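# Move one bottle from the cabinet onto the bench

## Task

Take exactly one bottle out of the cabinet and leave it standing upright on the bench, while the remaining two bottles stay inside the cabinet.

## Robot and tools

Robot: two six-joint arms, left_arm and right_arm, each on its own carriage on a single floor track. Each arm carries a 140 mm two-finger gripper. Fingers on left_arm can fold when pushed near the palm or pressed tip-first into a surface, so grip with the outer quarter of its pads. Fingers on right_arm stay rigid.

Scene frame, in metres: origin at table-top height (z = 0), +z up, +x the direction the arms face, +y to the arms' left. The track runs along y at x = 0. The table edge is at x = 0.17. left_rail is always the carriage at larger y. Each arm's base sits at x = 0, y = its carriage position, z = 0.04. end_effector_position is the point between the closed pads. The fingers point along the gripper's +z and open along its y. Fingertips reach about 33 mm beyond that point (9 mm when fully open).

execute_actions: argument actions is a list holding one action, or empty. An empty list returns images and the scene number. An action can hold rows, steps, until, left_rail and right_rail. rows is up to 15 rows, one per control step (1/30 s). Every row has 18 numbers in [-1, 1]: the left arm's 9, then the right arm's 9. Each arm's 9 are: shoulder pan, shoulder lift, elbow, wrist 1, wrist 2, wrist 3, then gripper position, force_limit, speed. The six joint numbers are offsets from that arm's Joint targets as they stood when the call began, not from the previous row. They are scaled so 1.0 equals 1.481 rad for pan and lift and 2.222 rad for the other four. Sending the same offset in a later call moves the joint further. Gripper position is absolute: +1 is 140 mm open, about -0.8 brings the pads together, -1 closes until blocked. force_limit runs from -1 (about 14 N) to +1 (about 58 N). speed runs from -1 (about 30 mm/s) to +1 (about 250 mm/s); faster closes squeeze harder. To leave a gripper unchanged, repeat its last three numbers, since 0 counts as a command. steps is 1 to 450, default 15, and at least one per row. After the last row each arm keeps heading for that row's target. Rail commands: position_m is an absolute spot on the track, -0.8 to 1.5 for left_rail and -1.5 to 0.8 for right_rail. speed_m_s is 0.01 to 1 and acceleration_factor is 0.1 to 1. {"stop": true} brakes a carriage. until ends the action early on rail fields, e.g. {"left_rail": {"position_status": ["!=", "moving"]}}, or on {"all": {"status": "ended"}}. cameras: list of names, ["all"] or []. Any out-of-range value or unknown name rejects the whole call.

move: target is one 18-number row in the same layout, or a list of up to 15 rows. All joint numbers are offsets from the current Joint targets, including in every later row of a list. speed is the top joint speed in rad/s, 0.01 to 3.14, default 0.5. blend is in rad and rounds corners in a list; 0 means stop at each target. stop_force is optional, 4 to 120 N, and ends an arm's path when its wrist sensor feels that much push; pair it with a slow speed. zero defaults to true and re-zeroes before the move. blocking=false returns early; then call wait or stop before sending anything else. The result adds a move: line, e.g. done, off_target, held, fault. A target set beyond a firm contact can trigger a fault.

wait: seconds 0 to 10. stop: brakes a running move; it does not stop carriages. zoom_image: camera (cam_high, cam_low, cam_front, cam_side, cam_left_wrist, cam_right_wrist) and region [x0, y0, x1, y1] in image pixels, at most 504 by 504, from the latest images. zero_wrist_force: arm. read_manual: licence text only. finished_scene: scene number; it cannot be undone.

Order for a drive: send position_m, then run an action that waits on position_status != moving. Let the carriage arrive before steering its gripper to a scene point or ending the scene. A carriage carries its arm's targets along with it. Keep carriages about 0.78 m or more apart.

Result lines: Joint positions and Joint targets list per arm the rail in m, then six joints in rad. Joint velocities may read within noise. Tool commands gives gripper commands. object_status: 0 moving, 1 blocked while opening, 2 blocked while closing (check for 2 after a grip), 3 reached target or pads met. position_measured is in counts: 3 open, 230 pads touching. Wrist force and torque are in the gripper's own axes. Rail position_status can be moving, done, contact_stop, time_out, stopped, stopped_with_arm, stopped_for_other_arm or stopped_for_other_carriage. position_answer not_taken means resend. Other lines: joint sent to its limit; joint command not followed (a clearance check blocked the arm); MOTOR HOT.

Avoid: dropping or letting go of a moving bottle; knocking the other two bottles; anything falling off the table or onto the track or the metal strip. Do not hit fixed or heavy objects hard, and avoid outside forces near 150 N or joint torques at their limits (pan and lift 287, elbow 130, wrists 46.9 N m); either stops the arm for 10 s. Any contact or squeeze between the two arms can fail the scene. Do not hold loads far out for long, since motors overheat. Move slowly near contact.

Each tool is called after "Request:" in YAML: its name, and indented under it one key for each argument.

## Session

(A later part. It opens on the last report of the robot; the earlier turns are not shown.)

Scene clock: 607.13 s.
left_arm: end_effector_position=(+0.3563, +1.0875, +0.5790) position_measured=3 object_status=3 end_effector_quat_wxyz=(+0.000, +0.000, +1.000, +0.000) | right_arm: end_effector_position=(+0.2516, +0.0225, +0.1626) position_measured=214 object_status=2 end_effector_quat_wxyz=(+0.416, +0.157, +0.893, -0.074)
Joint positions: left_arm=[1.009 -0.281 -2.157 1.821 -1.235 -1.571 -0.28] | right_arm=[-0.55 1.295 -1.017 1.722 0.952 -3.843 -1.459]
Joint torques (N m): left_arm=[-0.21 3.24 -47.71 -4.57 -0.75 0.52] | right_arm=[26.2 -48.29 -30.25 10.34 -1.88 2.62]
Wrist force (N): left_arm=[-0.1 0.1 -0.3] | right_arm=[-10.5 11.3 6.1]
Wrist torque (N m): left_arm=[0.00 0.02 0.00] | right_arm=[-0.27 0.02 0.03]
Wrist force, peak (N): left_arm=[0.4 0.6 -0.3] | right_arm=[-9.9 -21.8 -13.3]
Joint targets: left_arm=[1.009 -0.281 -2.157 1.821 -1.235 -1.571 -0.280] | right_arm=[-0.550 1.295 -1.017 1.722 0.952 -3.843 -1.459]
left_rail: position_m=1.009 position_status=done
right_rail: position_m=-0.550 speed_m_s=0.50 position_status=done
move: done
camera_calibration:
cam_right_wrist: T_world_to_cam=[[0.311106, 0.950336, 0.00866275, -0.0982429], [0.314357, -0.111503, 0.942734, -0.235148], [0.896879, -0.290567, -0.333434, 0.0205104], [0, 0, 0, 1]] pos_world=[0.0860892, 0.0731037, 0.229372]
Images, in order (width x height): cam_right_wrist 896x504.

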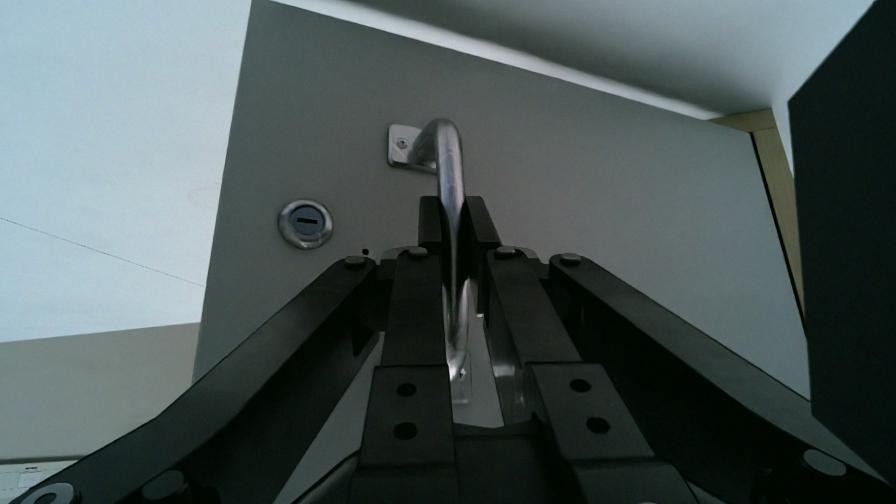

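Request:
execute_actions:
  actions: []
  cameras: ["cam_front","cam_side","cam_high","cam_low"]

Scene clock: 616.57 s.
left_arm: end_effector_position=(+0.3563, +1.0875, +0.5790) position_measured=3 object_status=3 end_effector_quat_wxyz=(+0.000, +0.000, +1.000, +0.000) | right_arm: end_effector_position=(+0.2517, +0.0224, +0.1626) position_measured=214 object_status=2 end_effector_quat_wxyz=(+0.416, +0.157, +0.893, -0.074)
Joint positions: left_arm=[1.009 -0.281 -2.157 1.821 -1.235 -1.571 -0.28] | right_arm=[-0.55 1.295 -1.017 1.722 0.952 -3.843 -1.459]
Joint velocities: within noise
Joint torques (N m): left_arm=[-0.21 2.76 -46.84 -4.52 -0.89 0.32] | right_arm=[20.66 -55.04 -19.77 8.5 0.22 2.24]
Wrist force (N): left_arm=[0.1 0.3 -0.4] | right_arm=[-9.4 12.6 5.2]
Wrist torque (N m): left_arm=[0.05 -0.01 0.00] | right_arm=[-0.31 0.00 0.03]
Wrist force, peak (N): left_arm=[-0.5 0.5 -0.4] | right_arm=[-9.4 14.6 5.8]
Joint targets: left_arm=[1.009 -0.281 -2.157 1.821 -1.235 -1.571 -0.280] | right_arm=[-0.550 1.295 -1.017 1.722 0.952 -3.843 -1.459]
Tool commands: left_gripper/position=+1.0 left_gripper/force_limit=+1.0 left_gripper/speed=+1.0 right_gripper/position=-1.0 right_gripper/force_limit=+0.0 right_gripper/speed=-1.0
left_rail: position_m=1.009 position_status=done
right_rail: position_m=-0.550 speed_m_s=0.50 position_status=done
Images, in order (width x height): cam_high 896x504, cam_low 896x504, cam_front 896x504, cam_side 896x504.

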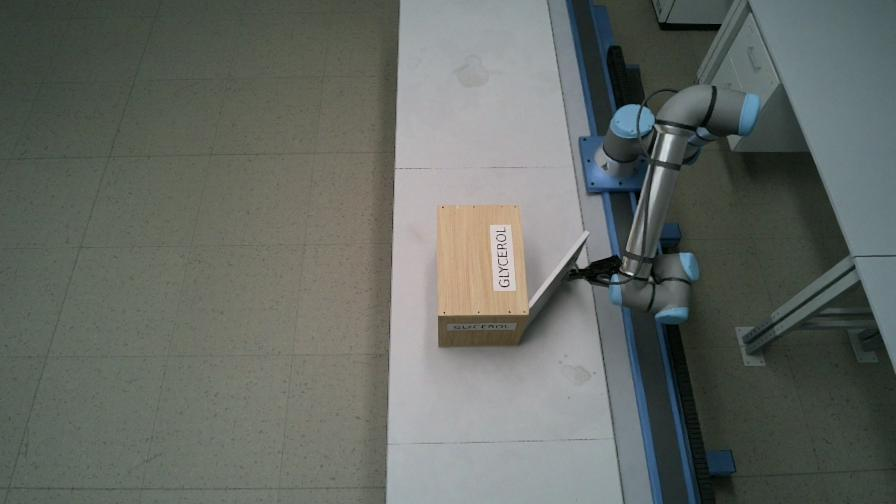

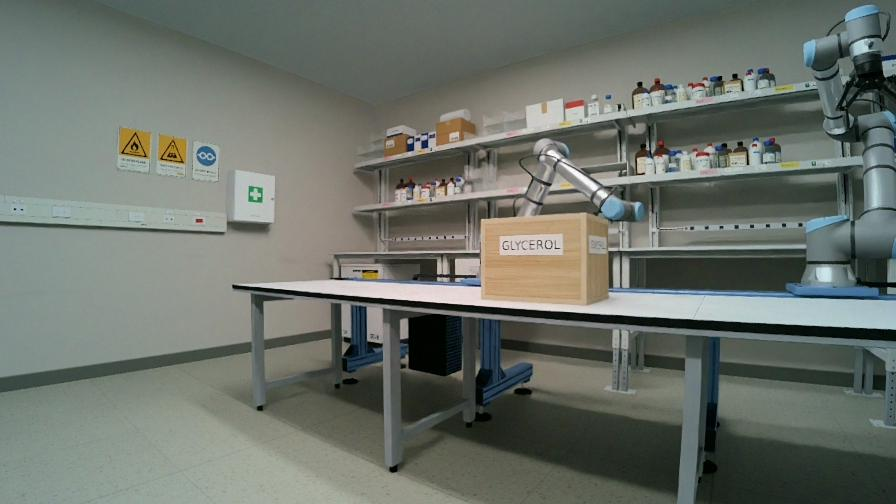

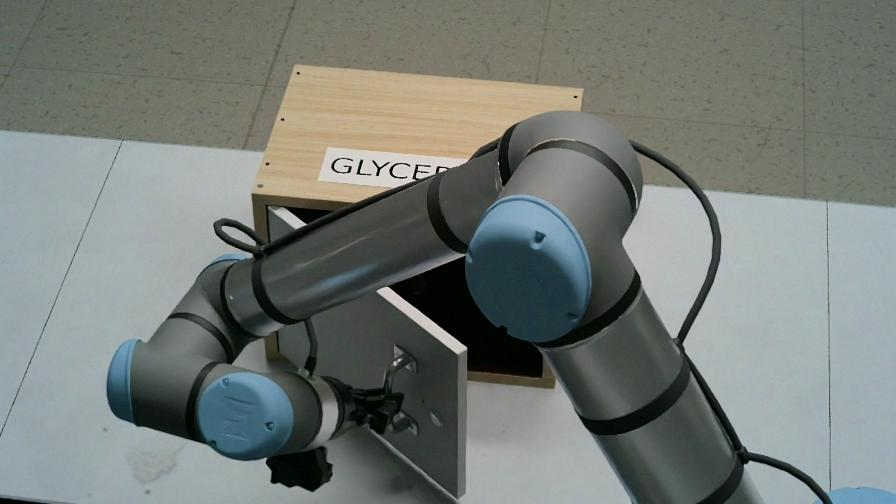

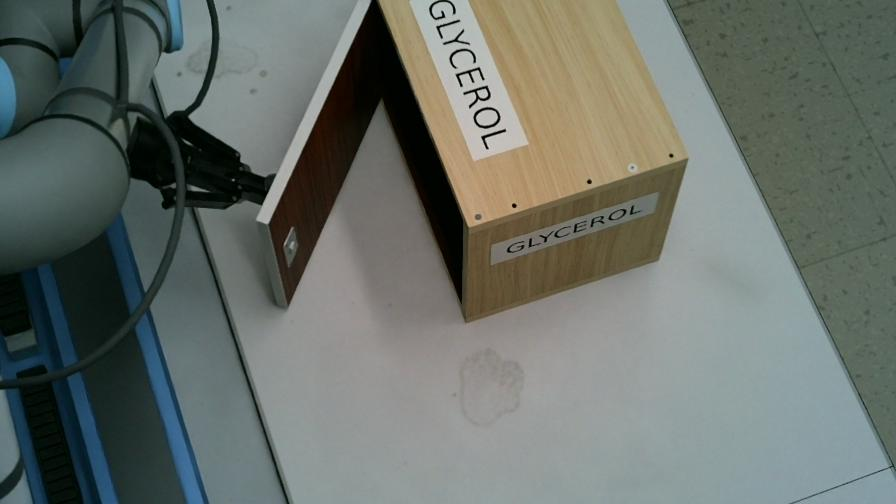

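Request:
execute_actions:
  actions:
    - {"rows": [[0,0,0,0,0,0,1,1,1, 0,0,0,0,0,0,-0.25,0,-1]], "steps": 60}

Request:
move:
  target: [0,0,0,0,0,0,1,1,1, -0.0596,-0.1143,-0.0322,0.0656,-0.1557,-0.0587,-0.25,0,-1]
  speed: 0.2
  stop_force: 25
  cameras: ["cam_right_wrist","cam_side","cam_front"]

Scene clock: 673.10 s.
left_arm: end_effector_position=(+0.3563, +1.0875, +0.5790) position_measured=3 object_status=3 end_effector_quat_wxyz=(+0.000, +0.000, +1.000, +0.000) | right_arm: end_effector_position=(+0.2517, +0.0224, +0.1626) position_measured=160 object_status=3 end_effector_quat_wxyz=(+0.416, +0.157, +0.893, -0.074)
Joint positions: left_arm=[1.009 -0.281 -2.157 1.821 -1.235 -1.571 -0.28] | right_arm=[-0.55 1.295 -1.017 1.722 0.952 -3.843 -1.459]
Joint torques (N m): left_arm=[0.99 6.63 -47.09 -4.51 -0.75 0.55] | right_arm=[11.2 -62.68 -38.97 6.95 3.15 2.12]
Wrist force (N): left_arm=[0.0 0.0 -0.5] | right_arm=[-2.0 -0.1 1.6]
Wrist torque (N m): left_arm=[-0.01 0.00 -0.01] | right_arm=[-0.07 0.18 -0.34]
Wrist force, peak (N): left_arm=[0.2 0.7 -0.4] | right_arm=[-9.4 13.0 5.3]
Joint targets: left_arm=[1.009 -0.281 -2.157 1.821 -1.235 -1.571 -0.280] | right_arm=[-0.550 1.295 -1.017 1.722 0.952 -3.843 -1.459]
left_rail: position_m=1.009 position_status=done
right_rail: position_m=-0.550 speed_m_s=0.50 position_status=done

Scene clock: 675.93 s.
left_arm: end_effector_position=(+0.3563, +1.0875, +0.5790) position_measured=3 object_status=3 end_effector_quat_wxyz=(+0.000, +0.000, +1.000, +0.000) | right_arm: end_effector_position=(+0.2187, +0.0343, +0.2366) position_measured=160 object_status=3 end_effector_quat_wxyz=(+0.255, +0.167, +0.951, -0.045)
Joint positions: left_arm=[1.009 -0.281 -2.157 1.821 -1.235 -1.571 -0.28] | right_arm=[-0.55 1.206 -1.186 1.65 1.098 -4.189 -1.59]
Joint torques (N m): left_arm=[1.9 6.14 -46.67 -4.71 -0.9 0.66] | right_arm=[-19.27 -85.67 -45.98 7.67 -0.05 -2.59]
Wrist force (N): left_arm=[-0.1 0.2 -0.4] | right_arm=[-1.3 -0.1 0.6]
Wrist torque (N m): left_arm=[0.04 0.03 0.00] | right_arm=[0.00 0.14 0.00]
Wrist force, peak (N): left_arm=[0.4 0.4 -0.5] | right_arm=[-2.3 -0.2 1.7]
Joint targets: left_arm=[1.009 -0.281 -2.157 1.821 -1.235 -1.571 -0.280] | right_arm=[-0.550 1.206 -1.186 1.650 1.098 -4.189 -1.590]
left_rail: position_m=1.009 position_status=done
right_rail: position_m=-0.550 speed_m_s=0.50 position_status=done
move: done
camera_calibration:
cam_right_wrist: T_world_to_cam=[[0.316053, 0.948543, 0.0193818, -0.10341], [0.598354, -0.215141, 0.771808, -0.311422], [0.736263, -0.232335, -0.635561, 0.182818], [0, 0, 0, 1]] pos_world=[0.0844216, 0.0735641, 0.358554]
Images, in order (width x height): cam_front 896x504, cam_side 896x504, cam_right_wrist 896x504.

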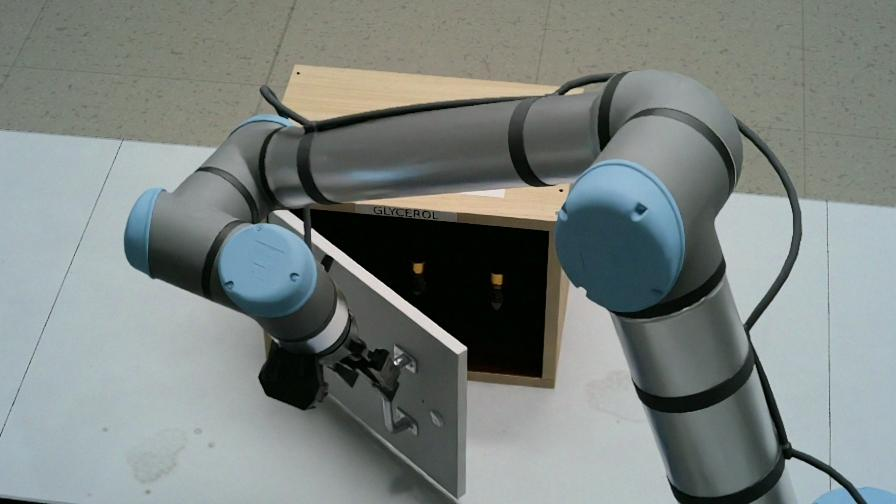

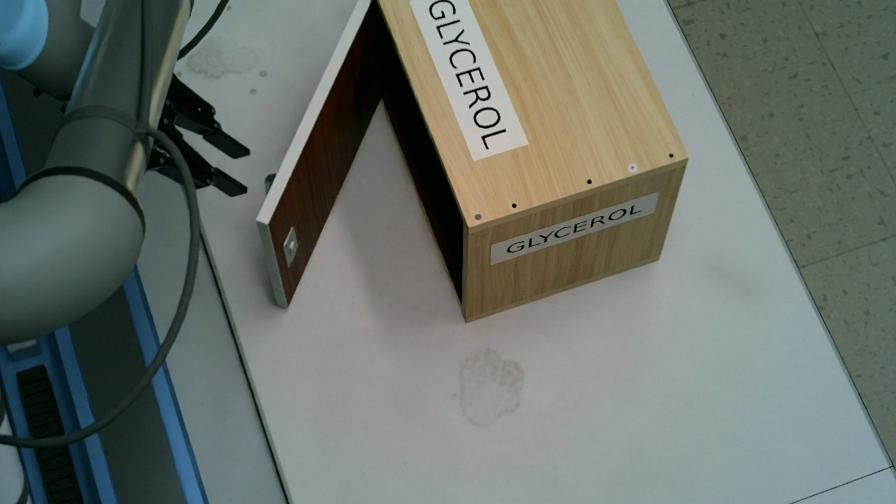

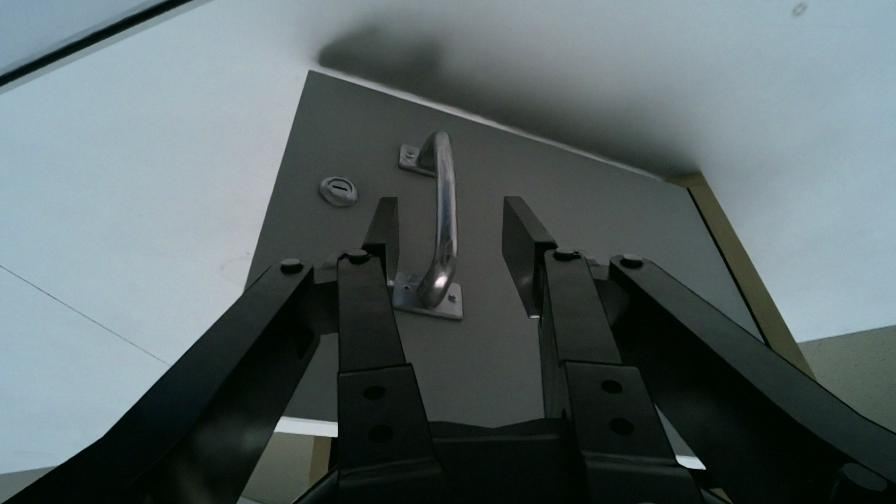

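Request:
zoom_image:
  camera: "cam_front"
  region: [300, 190, 570, 400]

Scaled by 1.867 from the camera's 896x504 image, which has a finer 1280x720 frame.

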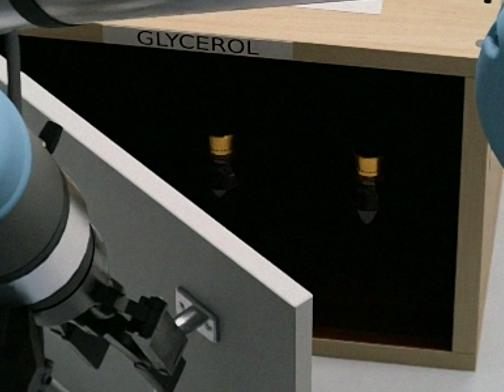

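Request:
move:
  target:
    - [0,0,0,0,0,0,1,1,1, 0,-0.2026,0,0,0,0,-0.8,0,0]
    - [0,0,0,0,0,0,1,1,1, -0.677,-0.4837,0.1564,-0.0473,-0.5263,-1.0,-0.8,0,0]
  speed: [0.5,1.0]
  blend: [0.05,0]
  cameras: ["cam_right_wrist","cam_side","cam_front"]

Scene clock: 728.17 s.
left_arm: end_effector_position=(+0.3563, +1.0875, +0.5790) position_measured=3 object_status=3 end_effector_quat_wxyz=(+0.000, +0.000, +1.000, +0.000) | right_arm: end_effector_position=(+0.3049, -0.0999, +0.4492) position_measured=229 object_status=3 end_effector_quat_wxyz=(+0.292, -0.458, +0.802, +0.248)
Joint positions: left_arm=[1.009 -0.281 -2.157 1.821 -1.235 -1.571 -0.28] | right_arm=[-0.55 0.203 -1.902 1.998 0.993 -5.359 -3.811]
Joint torques (N m): left_arm=[0.25 6.04 -46.56 -4.47 -0.87 0.91] | right_arm=[-18.98 -30.09 -37.04 0.36 -3.41 -3.29]
Wrist force (N): left_arm=[0.2 0.2 -0.4] | right_arm=[-1.5 0.4 0.9]
Wrist torque (N m): left_arm=[0.04 -0.03 0.00] | right_arm=[0.06 0.08 -0.02]
Wrist force, peak (N): left_arm=[0.2 0.4 -0.8] | right_arm=[-0.1 0.7 3.1]
Joint targets: left_arm=[1.009 -0.281 -2.157 1.821 -1.235 -1.571 -0.280] | right_arm=[-0.550 0.203 -1.902 1.998 0.993 -5.359 -3.812]
left_rail: position_m=1.009 position_status=done
right_rail: position_m=-0.550 speed_m_s=0.50 position_status=done
move: done
camera_calibration:
cam_right_wrist: T_world_to_cam=[[-0.891869, 0.429231, 0.142581, 0.253539], [0.298039, 0.320615, 0.899099, -0.468132], [0.340208, 0.844373, -0.413875, 0.351948], [0, 0, 0, 1]] pos_world=[0.24591, -0.255912, 0.53041]
Images, in order (width x height): cam_front 896x504, cam_side 896x504, cam_right_wrist 896x504.

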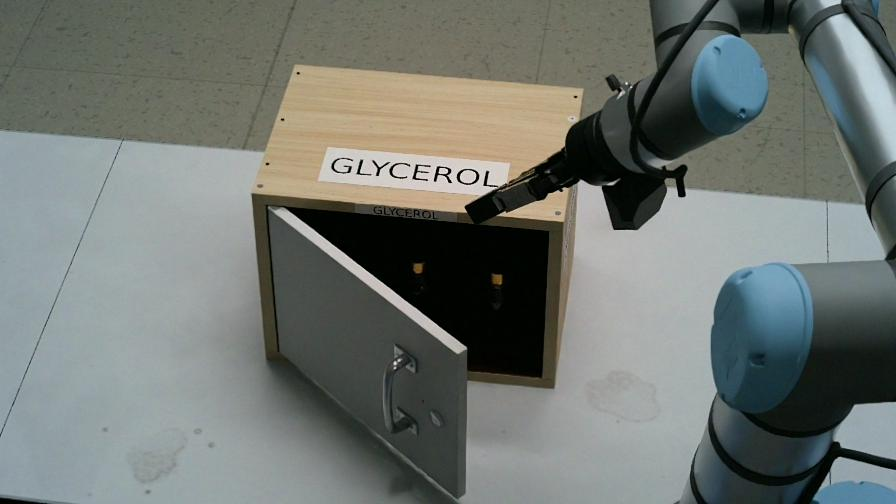

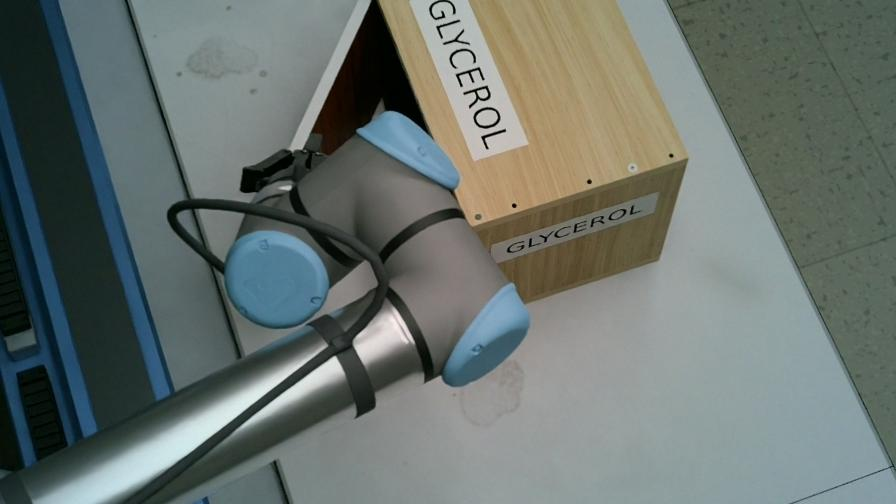

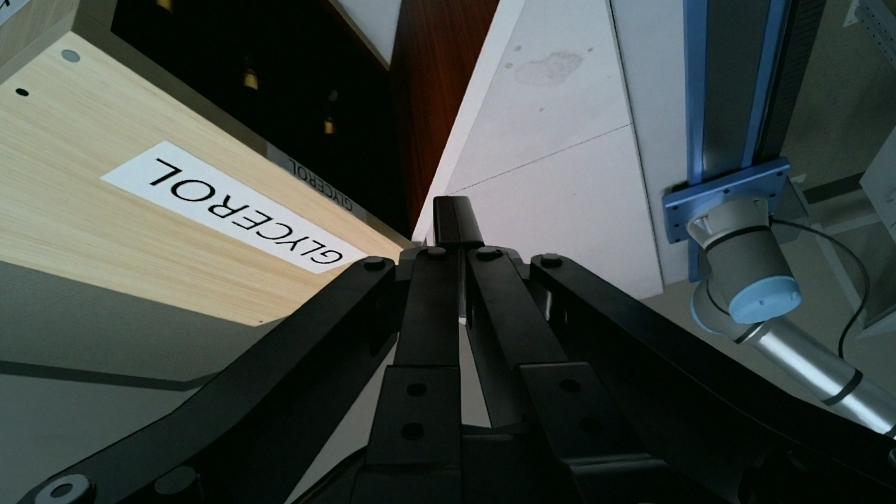

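Request:
move:
  target: [0,0,0,0,0,0,1,1,1, 0.0245,0.1455,0.1622,-0.2697,0.0077,-0.0653,-0.8,0,0]
  speed: 0.5
  cameras: ["cam_front","cam_side"]

Scene clock: 759.77 s.
left_arm: end_effector_position=(+0.3563, +1.0875, +0.5790) position_measured=3 object_status=3 end_effector_quat_wxyz=(+0.000, +0.000, +1.000, +0.000) | right_arm: end_effector_position=(+0.3048, -0.0899, +0.1750) position_measured=229 object_status=3 end_effector_quat_wxyz=(+0.313, -0.530, +0.757, +0.220)
Joint positions: left_arm=[1.009 -0.281 -2.157 1.821 -1.235 -1.571 -0.28] | right_arm=[-0.55 0.24 -1.687 2.358 0.394 -5.342 -3.957]
Joint torques (N m): left_arm=[-0.78 6.13 -46.21 -4.67 -1.01 0.68] | right_arm=[19.12 -0.46 -29.02 0.8 0.46 -2.95]
Wrist force (N): left_arm=[0.1 0.5 -0.6] | right_arm=[-1.5 0.3 1.4]
Wrist torque (N m): left_arm=[0.11 -0.02 0.00] | right_arm=[0.13 0.08 -0.03]
Wrist force, peak (N): left_arm=[0.1 0.5 -0.6] | right_arm=[-3.2 0.9 -0.6]
Joint targets: left_arm=[1.009 -0.281 -2.157 1.821 -1.235 -1.571 -0.280] | right_arm=[-0.550 0.240 -1.687 2.358 0.394 -5.342 -3.957]
left_rail: position_m=1.009 position_status=done
right_rail: position_m=-0.550 speed_m_s=0.50 position_status=done
move: done
Images, in order (width x height): cam_front 896x504, cam_side 896x504.

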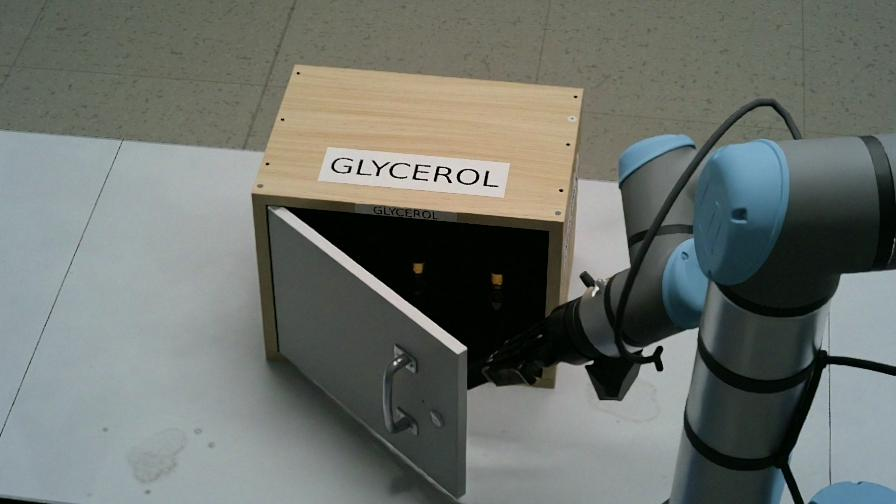

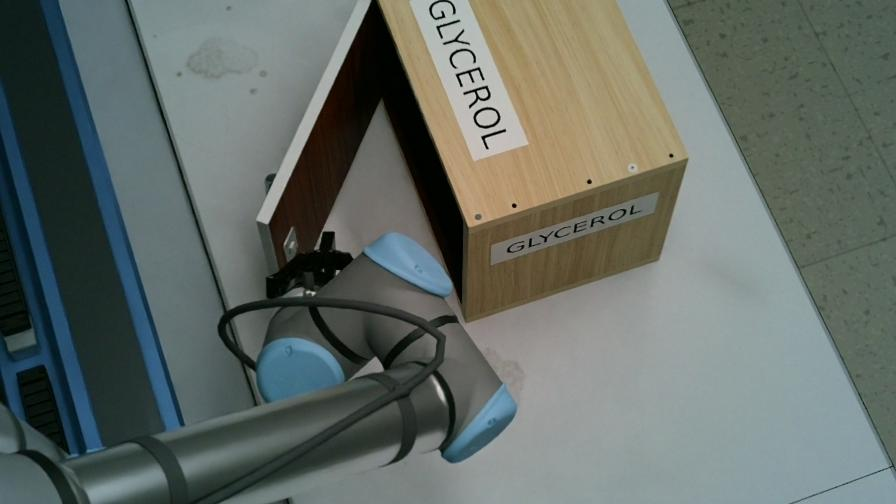

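Request:
move:
  target:
    - [0,0,0,0,0,0,1,1,1, 0.1396,0.0965,-0.0718,-0.0436,0.0499,0.0939,-0.8,0,0]
    - [0,0,0,0,0,0,1,1,1, 0.3297,0.1031,-0.086,-0.0796,0.1291,0.2029,-0.8,0,0]
    - [0,0,0,0,0,0,1,1,1, 0.4585,0.1862,-0.152,-0.0871,0.1872,0.2687,-0.8,0,0]
    - [0,0,0,0,0,0,1,1,1, 0.5016,0.2436,-0.2008,-0.0806,0.2071,0.2897,-0.8,0,0]
  speed: [0.25,0.2,0.2,0.15]
  blend: [0.04,0.04,0.04,0]
  stop_force: 30
  cameras: ["cam_front","cam_side","cam_right_wrist"]

Scene clock: 804.67 s.
left_arm: end_effector_position=(+0.3563, +1.0875, +0.5790) position_measured=3 object_status=3 end_effector_quat_wxyz=(+0.000, +0.000, +1.000, +0.000) | right_arm: end_effector_position=(+0.2361, +0.2212, +0.1747) position_measured=229 object_status=3 end_effector_quat_wxyz=(+0.313, -0.530, +0.757, +0.220)
Joint positions: left_arm=[1.009 -0.281 -2.157 1.821 -1.235 -1.571 -0.28] | right_arm=[-0.55 0.983 -1.326 1.912 0.214 -4.881 -3.313]
Joint torques (N m): left_arm=[0.92 5.74 -46.92 -4.74 -0.87 0.92] | right_arm=[19.42 -35.49 -47.64 3.81 1.28 2.99]
Wrist force (N): left_arm=[0.4 0.2 -0.6] | right_arm=[-0.2 -0.8 0.2]
Wrist torque (N m): left_arm=[0.04 -0.08 0.00] | right_arm=[0.07 0.11 -0.38]
Wrist force, peak (N): left_arm=[-0.2 0.3 -0.8] | right_arm=[-1.2 -2.9 -1.0]
Joint targets: left_arm=[1.009 -0.281 -2.157 1.821 -1.235 -1.571 -0.280] | right_arm=[-0.550 0.983 -1.326 1.912 0.214 -4.881 -3.313]
left_rail: position_m=1.009 position_status=done
right_rail: position_m=-0.550 speed_m_s=0.50 position_status=done
move: done
camera_calibration:
cam_right_wrist: T_world_to_cam=[[-0.950072, 0.311774, 0.012647, 0.155829], [0.140105, 0.390027, 0.910082, -0.283645], [0.278807, 0.866416, -0.414235, 0.000378793], [0, 0, 0, 1]] pos_world=[0.187683, 0.0617175, 0.256326]
Images, in order (width x height): cam_front 896x504, cam_side 896x504, cam_right_wrist 896x504.

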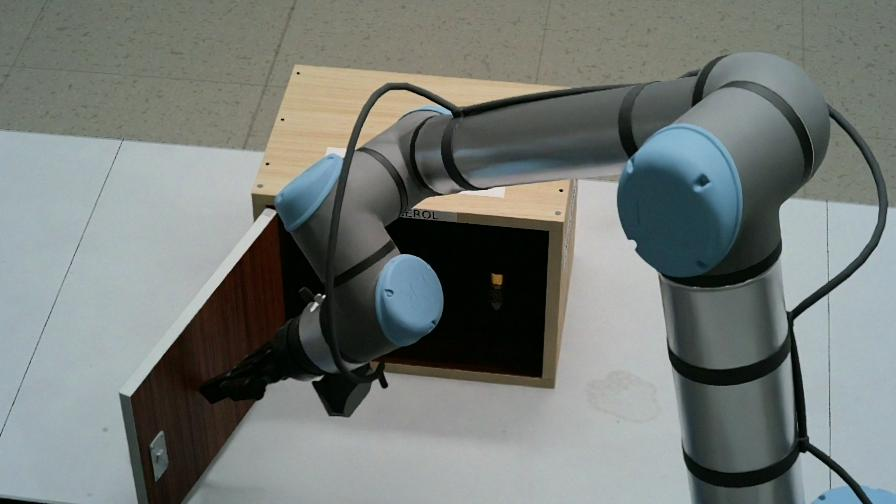

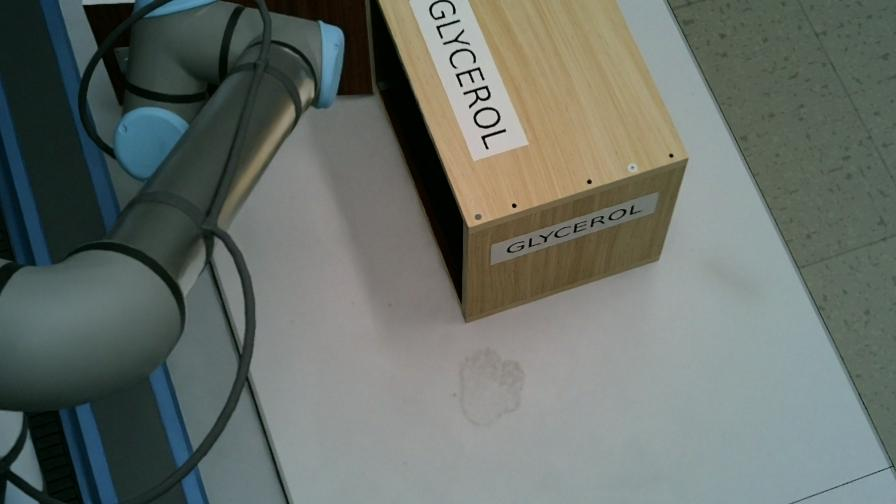

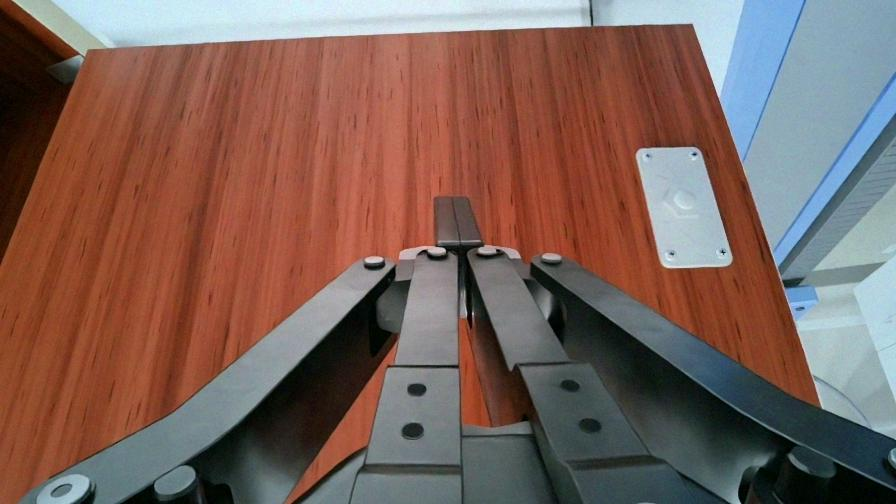

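Request:
move:
  target: [0,0,0,0,0,0,1,1,1, 0.1124,0.06,0.0032,0.0261,0.4857,0.4545,0.3,0,0]
  speed: 0.6
  cameras: ["cam_front","cam_right_wrist"]

Scene clock: 841.17 s.
left_arm: end_effector_position=(+0.3563, +1.0875, +0.5790) position_measured=3 object_status=3 end_effector_quat_wxyz=(+0.000, +0.000, +1.000, +0.000) | right_arm: end_effector_position=(+0.3596, +0.0203, +0.1996) position_measured=91 object_status=3 end_effector_quat_wxyz=(+0.500, -0.001, +0.866, +0.000)
Joint positions: left_arm=[1.009 -0.281 -2.157 1.821 -1.235 -1.571 -0.28] | right_arm=[-0.55 1.149 -1.237 1.919 0.272 -3.802 -2.303]
Joint torques (N m): left_arm=[1.14 7.55 -46.15 -4.45 -0.71 1.1] | right_arm=[20.26 -39.95 -27.87 6.06 3.34 2.88]
Wrist force (N): left_arm=[0.1 0.2 -0.4] | right_arm=[-2.1 0.6 1.7]
Wrist torque (N m): left_arm=[0.04 -0.02 0.00] | right_arm=[0.12 0.24 -0.43]
Wrist force, peak (N): left_arm=[0.1 0.3 -0.9] | right_arm=[-2.5 0.5 1.8]
Joint targets: left_arm=[1.009 -0.281 -2.157 1.821 -1.235 -1.571 -0.280] | right_arm=[-0.550 1.149 -1.237 1.919 0.272 -3.802 -2.303]
left_rail: position_m=1.009 position_status=done
right_rail: position_m=-0.550 speed_m_s=0.50 position_status=done
move: done
camera_calibration:
cam_right_wrist: T_world_to_cam=[[-0.0343539, 0.999404, 0.00324575, -0.00585047], [0.165257, 0.0024776, 0.986247, -0.261676], [0.985652, 0.0344179, -0.165244, -0.13672], [0, 0, 0, 1]] pos_world=[0.177801, 0.0112009, 0.235504]
Images, in order (width x height): cam_front 896x504, cam_right_wrist 896x504.

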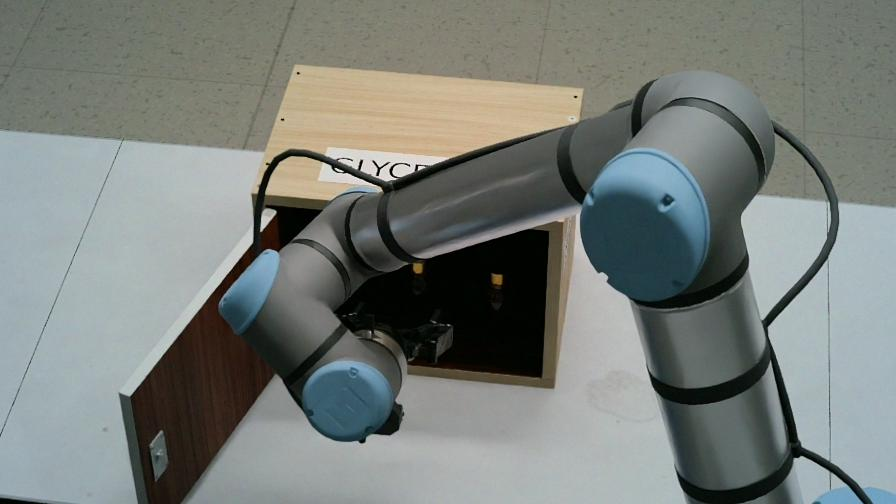

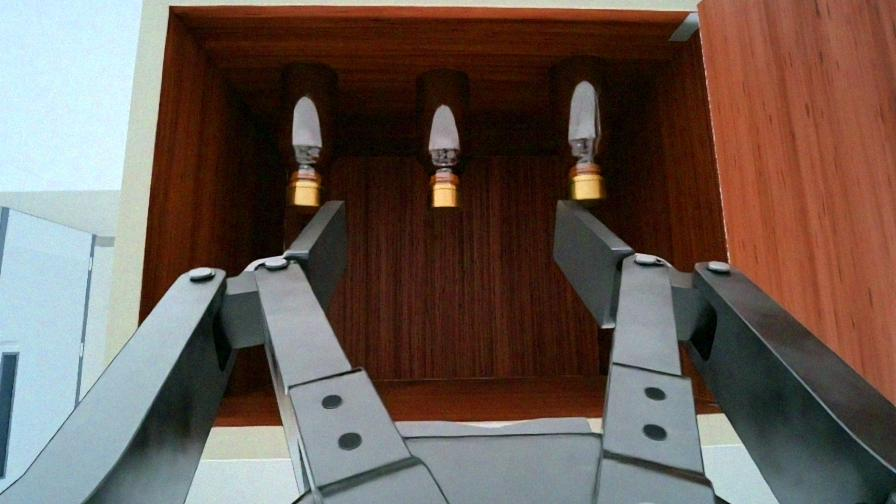

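Request:
zoom_image:
  camera: "cam_right_wrist"
  region: [240, 30, 640, 240]

Scaled by 1.260 from the camera's 896x504 image, which has a finer 1280x720 frame.

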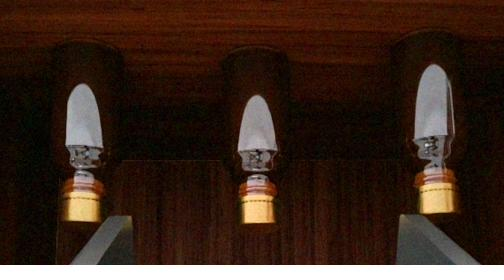

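Request:
move:
  target: [0,0,0,0,0,0,1,1,1, -0.2461,-0.1922,0.2554,-0.2485,-0.1136,-0.1693,0.15,0,0]
  speed: 0.5

Request:
execute_actions:
  actions:
    - {"right_rail": {"position_m": -0.30, "speed_m_s": 0.25, "acceleration_factor": 0.4}, "steps": 150, "until": {"right_rail": {"position_status": ["!=", "moving"]}}}
  cameras: ["cam_right_wrist","cam_side"]

Scene clock: 986.57 s.
left_arm: end_effector_position=(+0.3563, +1.0875, +0.5790) position_measured=3 object_status=3 end_effector_quat_wxyz=(+0.000, +0.000, +1.000, +0.000) | right_arm: end_effector_position=(+0.3698, -0.2288, +0.0997) position_measured=110 object_status=3 end_effector_quat_wxyz=(+0.500, -0.001, +0.866, +0.000)
Joint positions: left_arm=[1.009 -0.281 -2.157 1.821 -1.235 -1.571 -0.28] | right_arm=[-0.55 0.785 -1.522 2.486 -0.279 -4.054 -2.679]
Joint torques (N m): left_arm=[-1.68 8.3 -46.59 -4.58 -0.92 0.89] | right_arm=[-22.82 -43.78 -18.47 -1.49 -0.42 -3.37]
Wrist force (N): left_arm=[0.4 0.3 -0.5] | right_arm=[-2.1 -0.4 2.0]
Wrist torque (N m): left_arm=[0.05 -0.09 0.00] | right_arm=[-0.08 0.18 -0.01]
Wrist force, peak (N): left_arm=[0.3 0.4 -0.9] | right_arm=[-2.3 -0.3 2.8]
Joint targets: left_arm=[1.009 -0.281 -2.157 1.821 -1.235 -1.571 -0.280] | right_arm=[-0.550 0.785 -1.522 2.486 -0.280 -4.055 -2.679]
left_rail: position_m=1.009 position_status=done
right_rail: position_m=-0.550 speed_m_s=0.50 position_status=done
move: done

Scene clock: 988.20 s.
left_arm: end_effector_position=(+0.3563, +1.0875, +0.5790) position_measured=3 object_status=3 end_effector_quat_wxyz=(+0.000, +0.000, +1.000, +0.000) | right_arm: end_effector_position=(+0.3698, +0.0211, +0.0996) position_measured=110 object_status=3 end_effector_quat_wxyz=(+0.500, -0.001, +0.866, +0.000)
Joint positions: left_arm=[1.009 -0.281 -2.157 1.821 -1.235 -1.571 -0.28] | right_arm=[-0.3 0.785 -1.522 2.486 -0.28 -4.055 -2.679]
Joint torques (N m): left_arm=[0.06 8.13 -46.38 -4.5 -0.81 0.97] | right_arm=[-16.81 -38.63 -28.57 0.5 1.85 -2.88]
Wrist force (N): left_arm=[0.2 0.1 -0.6] | right_arm=[-2.3 -0.2 1.8]
Wrist torque (N m): left_arm=[0.00 -0.04 0.00] | right_arm=[-0.05 0.22 -0.02]
Wrist force, peak (N): left_arm=[0.1 0.2 -0.9] | right_arm=[-2.0 -2.0 2.1]
Joint targets: left_arm=[1.009 -0.281 -2.157 1.821 -1.235 -1.571 -0.280] | right_arm=[-0.300 0.785 -1.522 2.486 -0.280 -4.055 -2.679]
Tool commands: left_gripper/position=+1.0 left_gripper/force_limit=+1.0 left_gripper/speed=+1.0 right_gripper/position=+0.15 right_gripper/force_limit=+0.0 right_gripper/speed=+0.0
left_rail: position_m=1.009 position_status=done
right_rail: position_m=-0.300 speed_m_s=0.25 position_status=done
camera_calibration:
cam_right_wrist: T_world_to_cam=[[-0.0340219, 0.999415, 0.00338602, -0.00606], [0.165055, 0.00227722, 0.986282, -0.164686], [0.985697, 0.034114, -0.165036, -0.16326], [0, 0, 0, 1]] pos_world=[0.187901, 0.0120009, 0.135504]
Images, in order (width x height): cam_side 896x504, cam_right_wrist 896x504.

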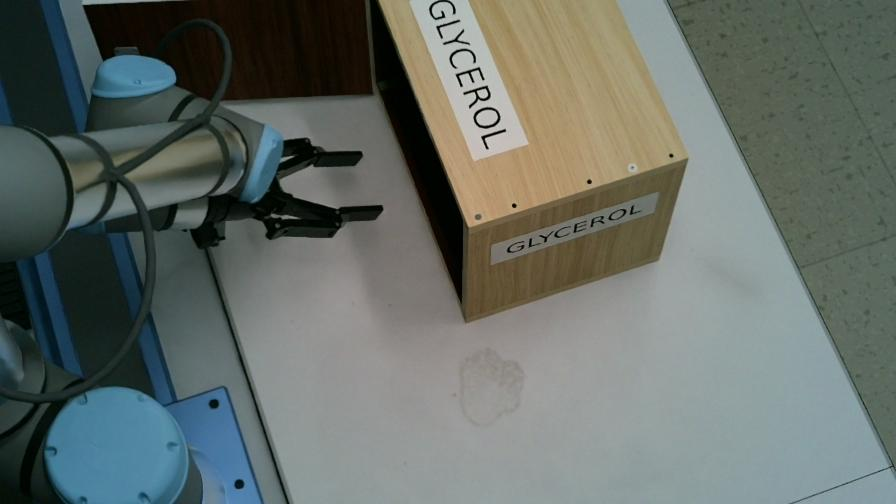

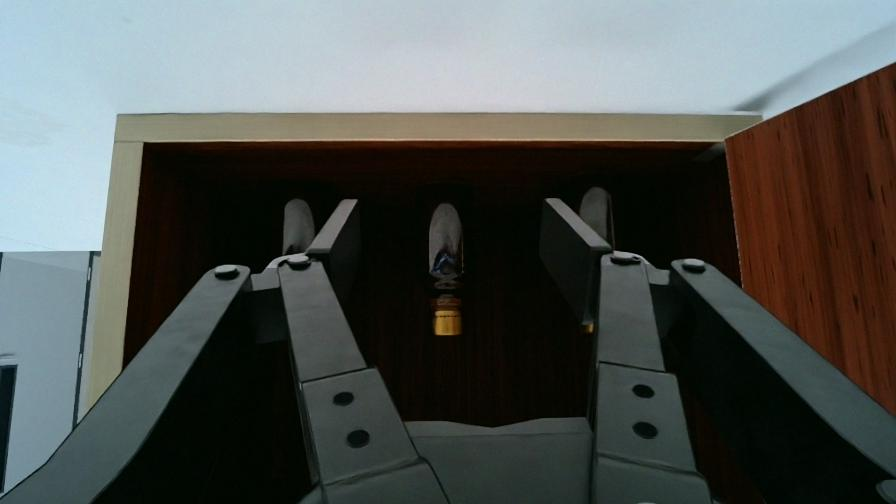

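Request:
move:
  target:
    - [0,0,0,0,0,0,1,1,1, -0.1237,0.0669,-0.0131,-0.0646,-0.0658,-0.0595,0.15,0,0]
    - [0,0,0,0,0,0,1,1,1, -0.2104,0.1047,-0.0508,-0.068,-0.1138,-0.0955,0.15,0,0]
  speed: [0.2,0.12]
  blend: [0.02,0]
  stop_force: 12
  cameras: ["cam_right_wrist","cam_side","cam_front"]

Scene clock: 1009.47 s.
left_arm: end_effector_position=(+0.3563, +1.0875, +0.5790) position_measured=3 object_status=3 end_effector_quat_wxyz=(+0.000, +0.000, +1.000, +0.000) | right_arm: end_effector_position=(+0.5399, +0.0212, +0.0666) position_measured=110 object_status=3 end_effector_quat_wxyz=(+0.500, +0.000, +0.866, +0.000)
Joint positions: left_arm=[1.009 -0.281 -2.157 1.821 -1.235 -1.571 -0.28] | right_arm=[-0.3 0.473 -1.367 2.374 -0.431 -4.307 -2.892]
Joint torques (N m): left_arm=[-0.16 7.55 -46.57 -4.42 -1.06 1.08] | right_arm=[-22.27 -20.92 -32.34 -2.79 -1.1 -2.69]
Wrist force (N): left_arm=[0.1 0.2 -0.4] | right_arm=[-2.4 -0.5 1.9]
Wrist torque (N m): left_arm=[0.03 -0.02 0.00] | right_arm=[-0.11 0.26 -0.04]
Wrist force, peak (N): left_arm=[0.3 0.4 -0.9] | right_arm=[-2.7 -0.3 2.8]
Joint targets: left_arm=[1.009 -0.281 -2.157 1.821 -1.235 -1.571 -0.280] | right_arm=[-0.300 0.473 -1.367 2.374 -0.431 -4.307 -2.892]
left_rail: position_m=1.009 position_status=done
right_rail: position_m=-0.300 speed_m_s=0.25 position_status=done
move: done
camera_calibration:
cam_right_wrist: T_world_to_cam=[[-0.0337553, 0.999423, 0.00374585, -0.000389509], [0.165168, 0.00188198, 0.986264, -0.160266], [0.985688, 0.0339103, -0.165136, -0.336459], [0, 0, 0, 1]] pos_world=[0.358101, 0.0121003, 0.102504]
Images, in order (width x height): cam_front 896x504, cam_side 896x504, cam_right_wrist 896x504.

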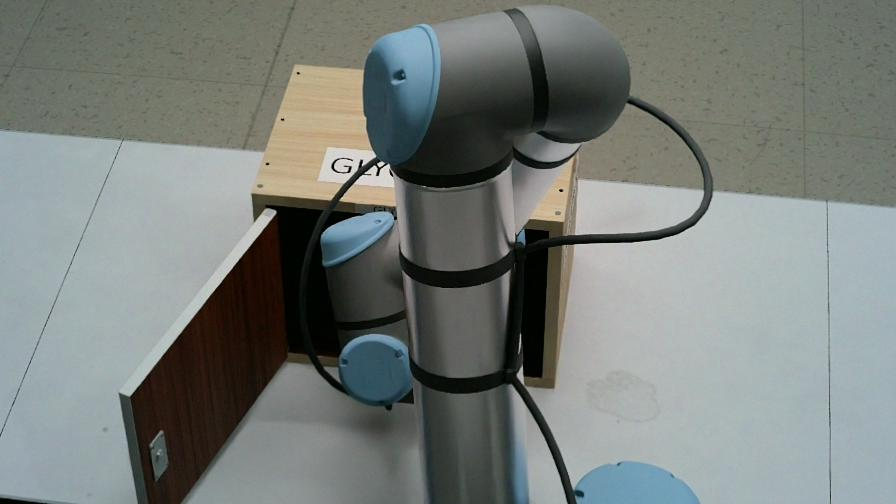

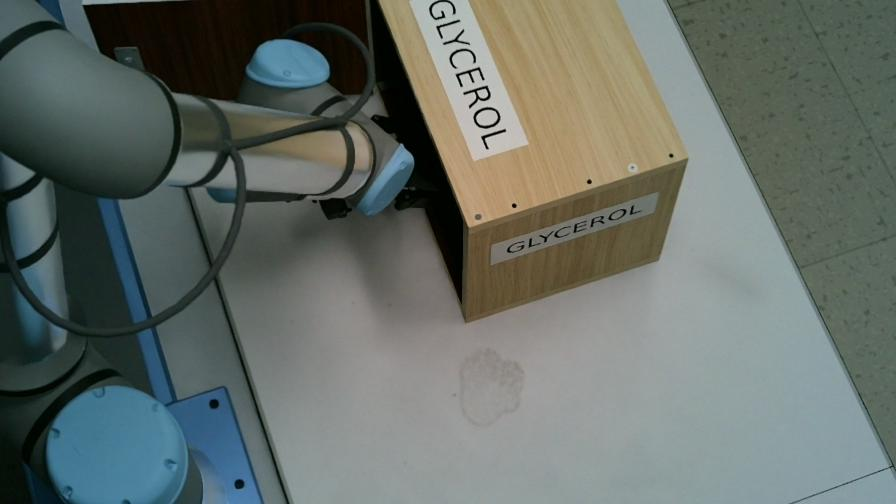

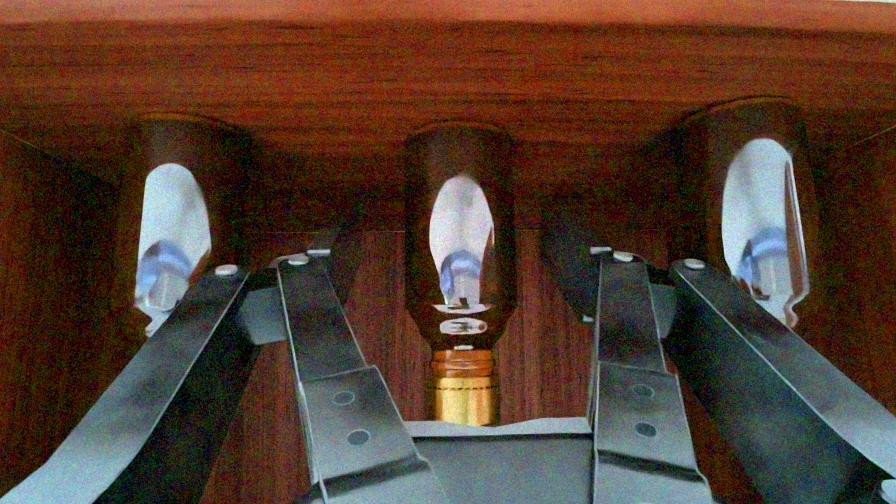

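Request:
execute_actions:
  actions:
    - {"right_rail": {"position_m": -0.2965, "speed_m_s": 0.05, "acceleration_factor": 0.2}, "steps": 60, "until": {"right_rail": {"position_status": ["!=", "moving"]}}}

Request:
move:
  target: [0,0,0,0,0,0,1,1,1, -0.0065,0.0041,-0.0042,0.0004,-0.0036,-0.0027,0.15,0,0]
  speed: 0.05
  stop_force: 12
  cameras: ["cam_right_wrist"]

Scene clock: 1033.83 s.
left_arm: end_effector_position=(+0.3563, +1.0875, +0.5790) position_measured=3 object_status=3 end_effector_quat_wxyz=(+0.000, +0.000, +1.000, +0.000) | right_arm: end_effector_position=(+0.5399, +0.0247, +0.0666) position_measured=110 object_status=3 end_effector_quat_wxyz=(+0.500, +0.000, +0.866, +0.000)
Joint positions: left_arm=[1.009 -0.281 -2.157 1.821 -1.235 -1.571 -0.28] | right_arm=[-0.297 0.473 -1.367 2.374 -0.431 -4.307 -2.892]
Joint torques (N m): left_arm=[-0.24 9.92 -46.32 -4.56 -1.28 1.04] | right_arm=[-18.18 -22.13 -31.56 -1.72 -0.77 -2.71]
Wrist force (N): left_arm=[0.0 0.2 -0.7] | right_arm=[-2.1 -0.3 2.1]
Wrist torque (N m): left_arm=[0.04 0.01 0.00] | right_arm=[-0.06 0.19 -0.04]
Wrist force, peak (N): left_arm=[0.1 0.6 -0.9] | right_arm=[-2.4 -0.3 2.2]
Joint targets: left_arm=[1.009 -0.281 -2.157 1.821 -1.235 -1.571 -0.280] | right_arm=[-0.296 0.473 -1.367 2.374 -0.431 -4.307 -2.892]
Tool commands: left_gripper/position=+1.0 left_gripper/force_limit=+1.0 left_gripper/speed=+1.0 right_gripper/position=+0.15 right_gripper/force_limit=+0.0 right_gripper/speed=+0.0
left_rail: position_m=1.009 position_status=done
right_rail: position_m=-0.297 position_m_goal=-0.296 speed_m_s=0.05 position_status=done

Scene clock: 1035.23 s.
left_arm: end_effector_position=(+0.3563, +1.0875, +0.5790) position_measured=3 object_status=3 end_effector_quat_wxyz=(+0.000, +0.000, +1.000, +0.000) | right_arm: end_effector_position=(+0.5479, +0.0247, +0.0667) position_measured=110 object_status=3 end_effector_quat_wxyz=(+0.500, -0.001, +0.866, +0.000)
Joint positions: left_arm=[1.009 -0.281 -2.157 1.821 -1.235 -1.571 -0.28] | right_arm=[-0.296 0.463 -1.361 2.364 -0.43 -4.315 -2.898]
Joint torques (N m): left_arm=[0.18 9.3 -45.86 -4.92 -1.16 1.12] | right_arm=[-21.12 -19.33 -34.17 3.69 -1.25 -2.75]
Wrist force (N): left_arm=[-0.2 0.3 -0.5] | right_arm=[-2.2 -0.6 1.9]
Wrist torque (N m): left_arm=[0.06 0.06 0.00] | right_arm=[-0.13 0.20 -0.04]
Wrist force, peak (N): left_arm=[0.2 0.5 -0.8] | right_arm=[-2.5 -0.6 1.9]
Joint targets: left_arm=[1.009 -0.281 -2.157 1.821 -1.235 -1.571 -0.280] | right_arm=[-0.296 0.463 -1.361 2.364 -0.430 -4.315 -2.898]
left_rail: position_m=1.009 position_status=done
right_rail: position_m=-0.296 speed_m_s=0.05 position_status=done
move: done
camera_calibration:
cam_right_wrist: T_world_to_cam=[[-0.0338899, 0.999419, 0.00356242, -0.00365331], [0.164965, 0.00207826, 0.986297, -0.161608], [0.985717, 0.0340132, -0.16494, -0.344384], [0, 0, 0, 1]] pos_world=[0.366001, 0.0157006, 0.102604]
Images, in order (width x height): cam_right_wrist 896x504.

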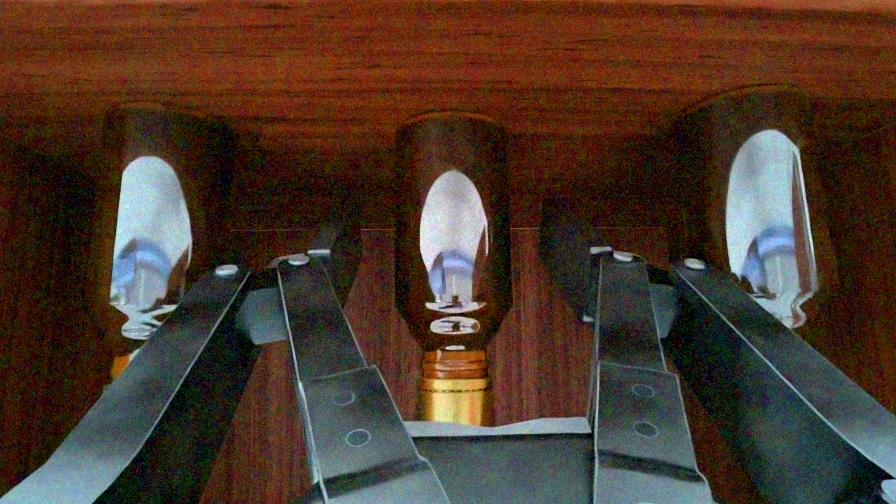

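Request:
execute_actions:
  actions:
    - {"rows": [[0,0,0,0,0,0,1,1,1, 0,0,0,0,0,0,-1,-0.1,-1]], "steps": 90}
  cameras: ["cam_right_wrist"]

Scene clock: 1042.20 s.
left_arm: end_effector_position=(+0.3563, +1.0875, +0.5790) position_measured=3 object_status=3 end_effector_quat_wxyz=(+0.000, +0.000, +1.000, +0.000) | right_arm: end_effector_position=(+0.5479, +0.0247, +0.0667) position_measured=162 object_status=2 end_effector_quat_wxyz=(+0.500, -0.001, +0.866, +0.000)
Joint positions: left_arm=[1.009 -0.281 -2.157 1.821 -1.235 -1.571 -0.28] | right_arm=[-0.296 0.463 -1.361 2.364 -0.43 -4.315 -2.898]
Joint torques (N m): left_arm=[-0.23 10.5 -46.46 -4.81 -1.07 1.35] | right_arm=[-9.25 -21.81 -30.26 0.93 -1.06 -1.94]
Wrist force (N): left_arm=[0.3 0.3 -0.4] | right_arm=[-5.4 -3.0 -5.3]
Wrist torque (N m): left_arm=[0.06 -0.06 0.00] | right_arm=[0.00 0.20 -0.11]
Wrist force, peak (N): left_arm=[0.3 0.5 -1.0] | right_arm=[-5.7 -2.7 -5.3]
Joint targets: left_arm=[1.009 -0.281 -2.157 1.821 -1.235 -1.571 -0.280] | right_arm=[-0.296 0.463 -1.361 2.364 -0.430 -4.315 -2.898]
left_rail: position_m=1.009 position_status=done
right_rail: position_m=-0.296 speed_m_s=0.05 position_status=done
camera_calibration:
cam_right_wrist: T_world_to_cam=[[-0.0338899, 0.999419, 0.00356242, -0.00365331], [0.164965, 0.00207826, 0.986297, -0.161608], [0.985717, 0.0340132, -0.16494, -0.344384], [0, 0, 0, 1]] pos_world=[0.366001, 0.0157006, 0.102604]
Images, in order (width x height): cam_right_wrist 896x504.

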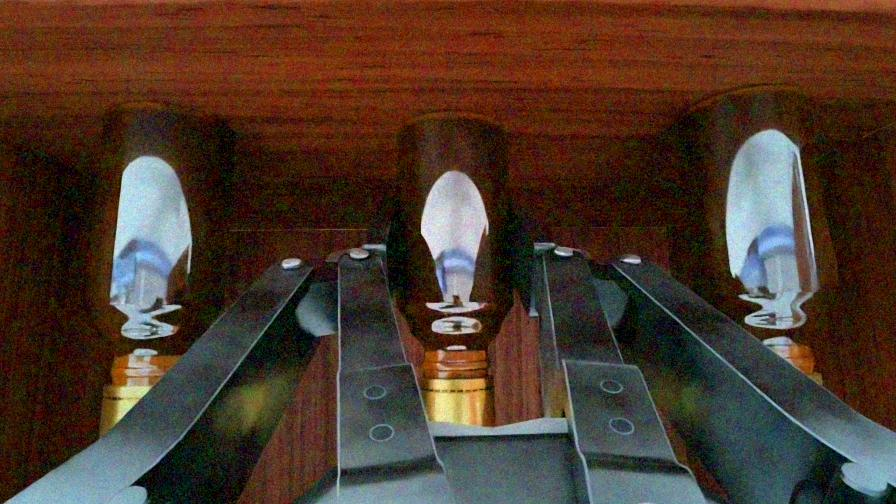

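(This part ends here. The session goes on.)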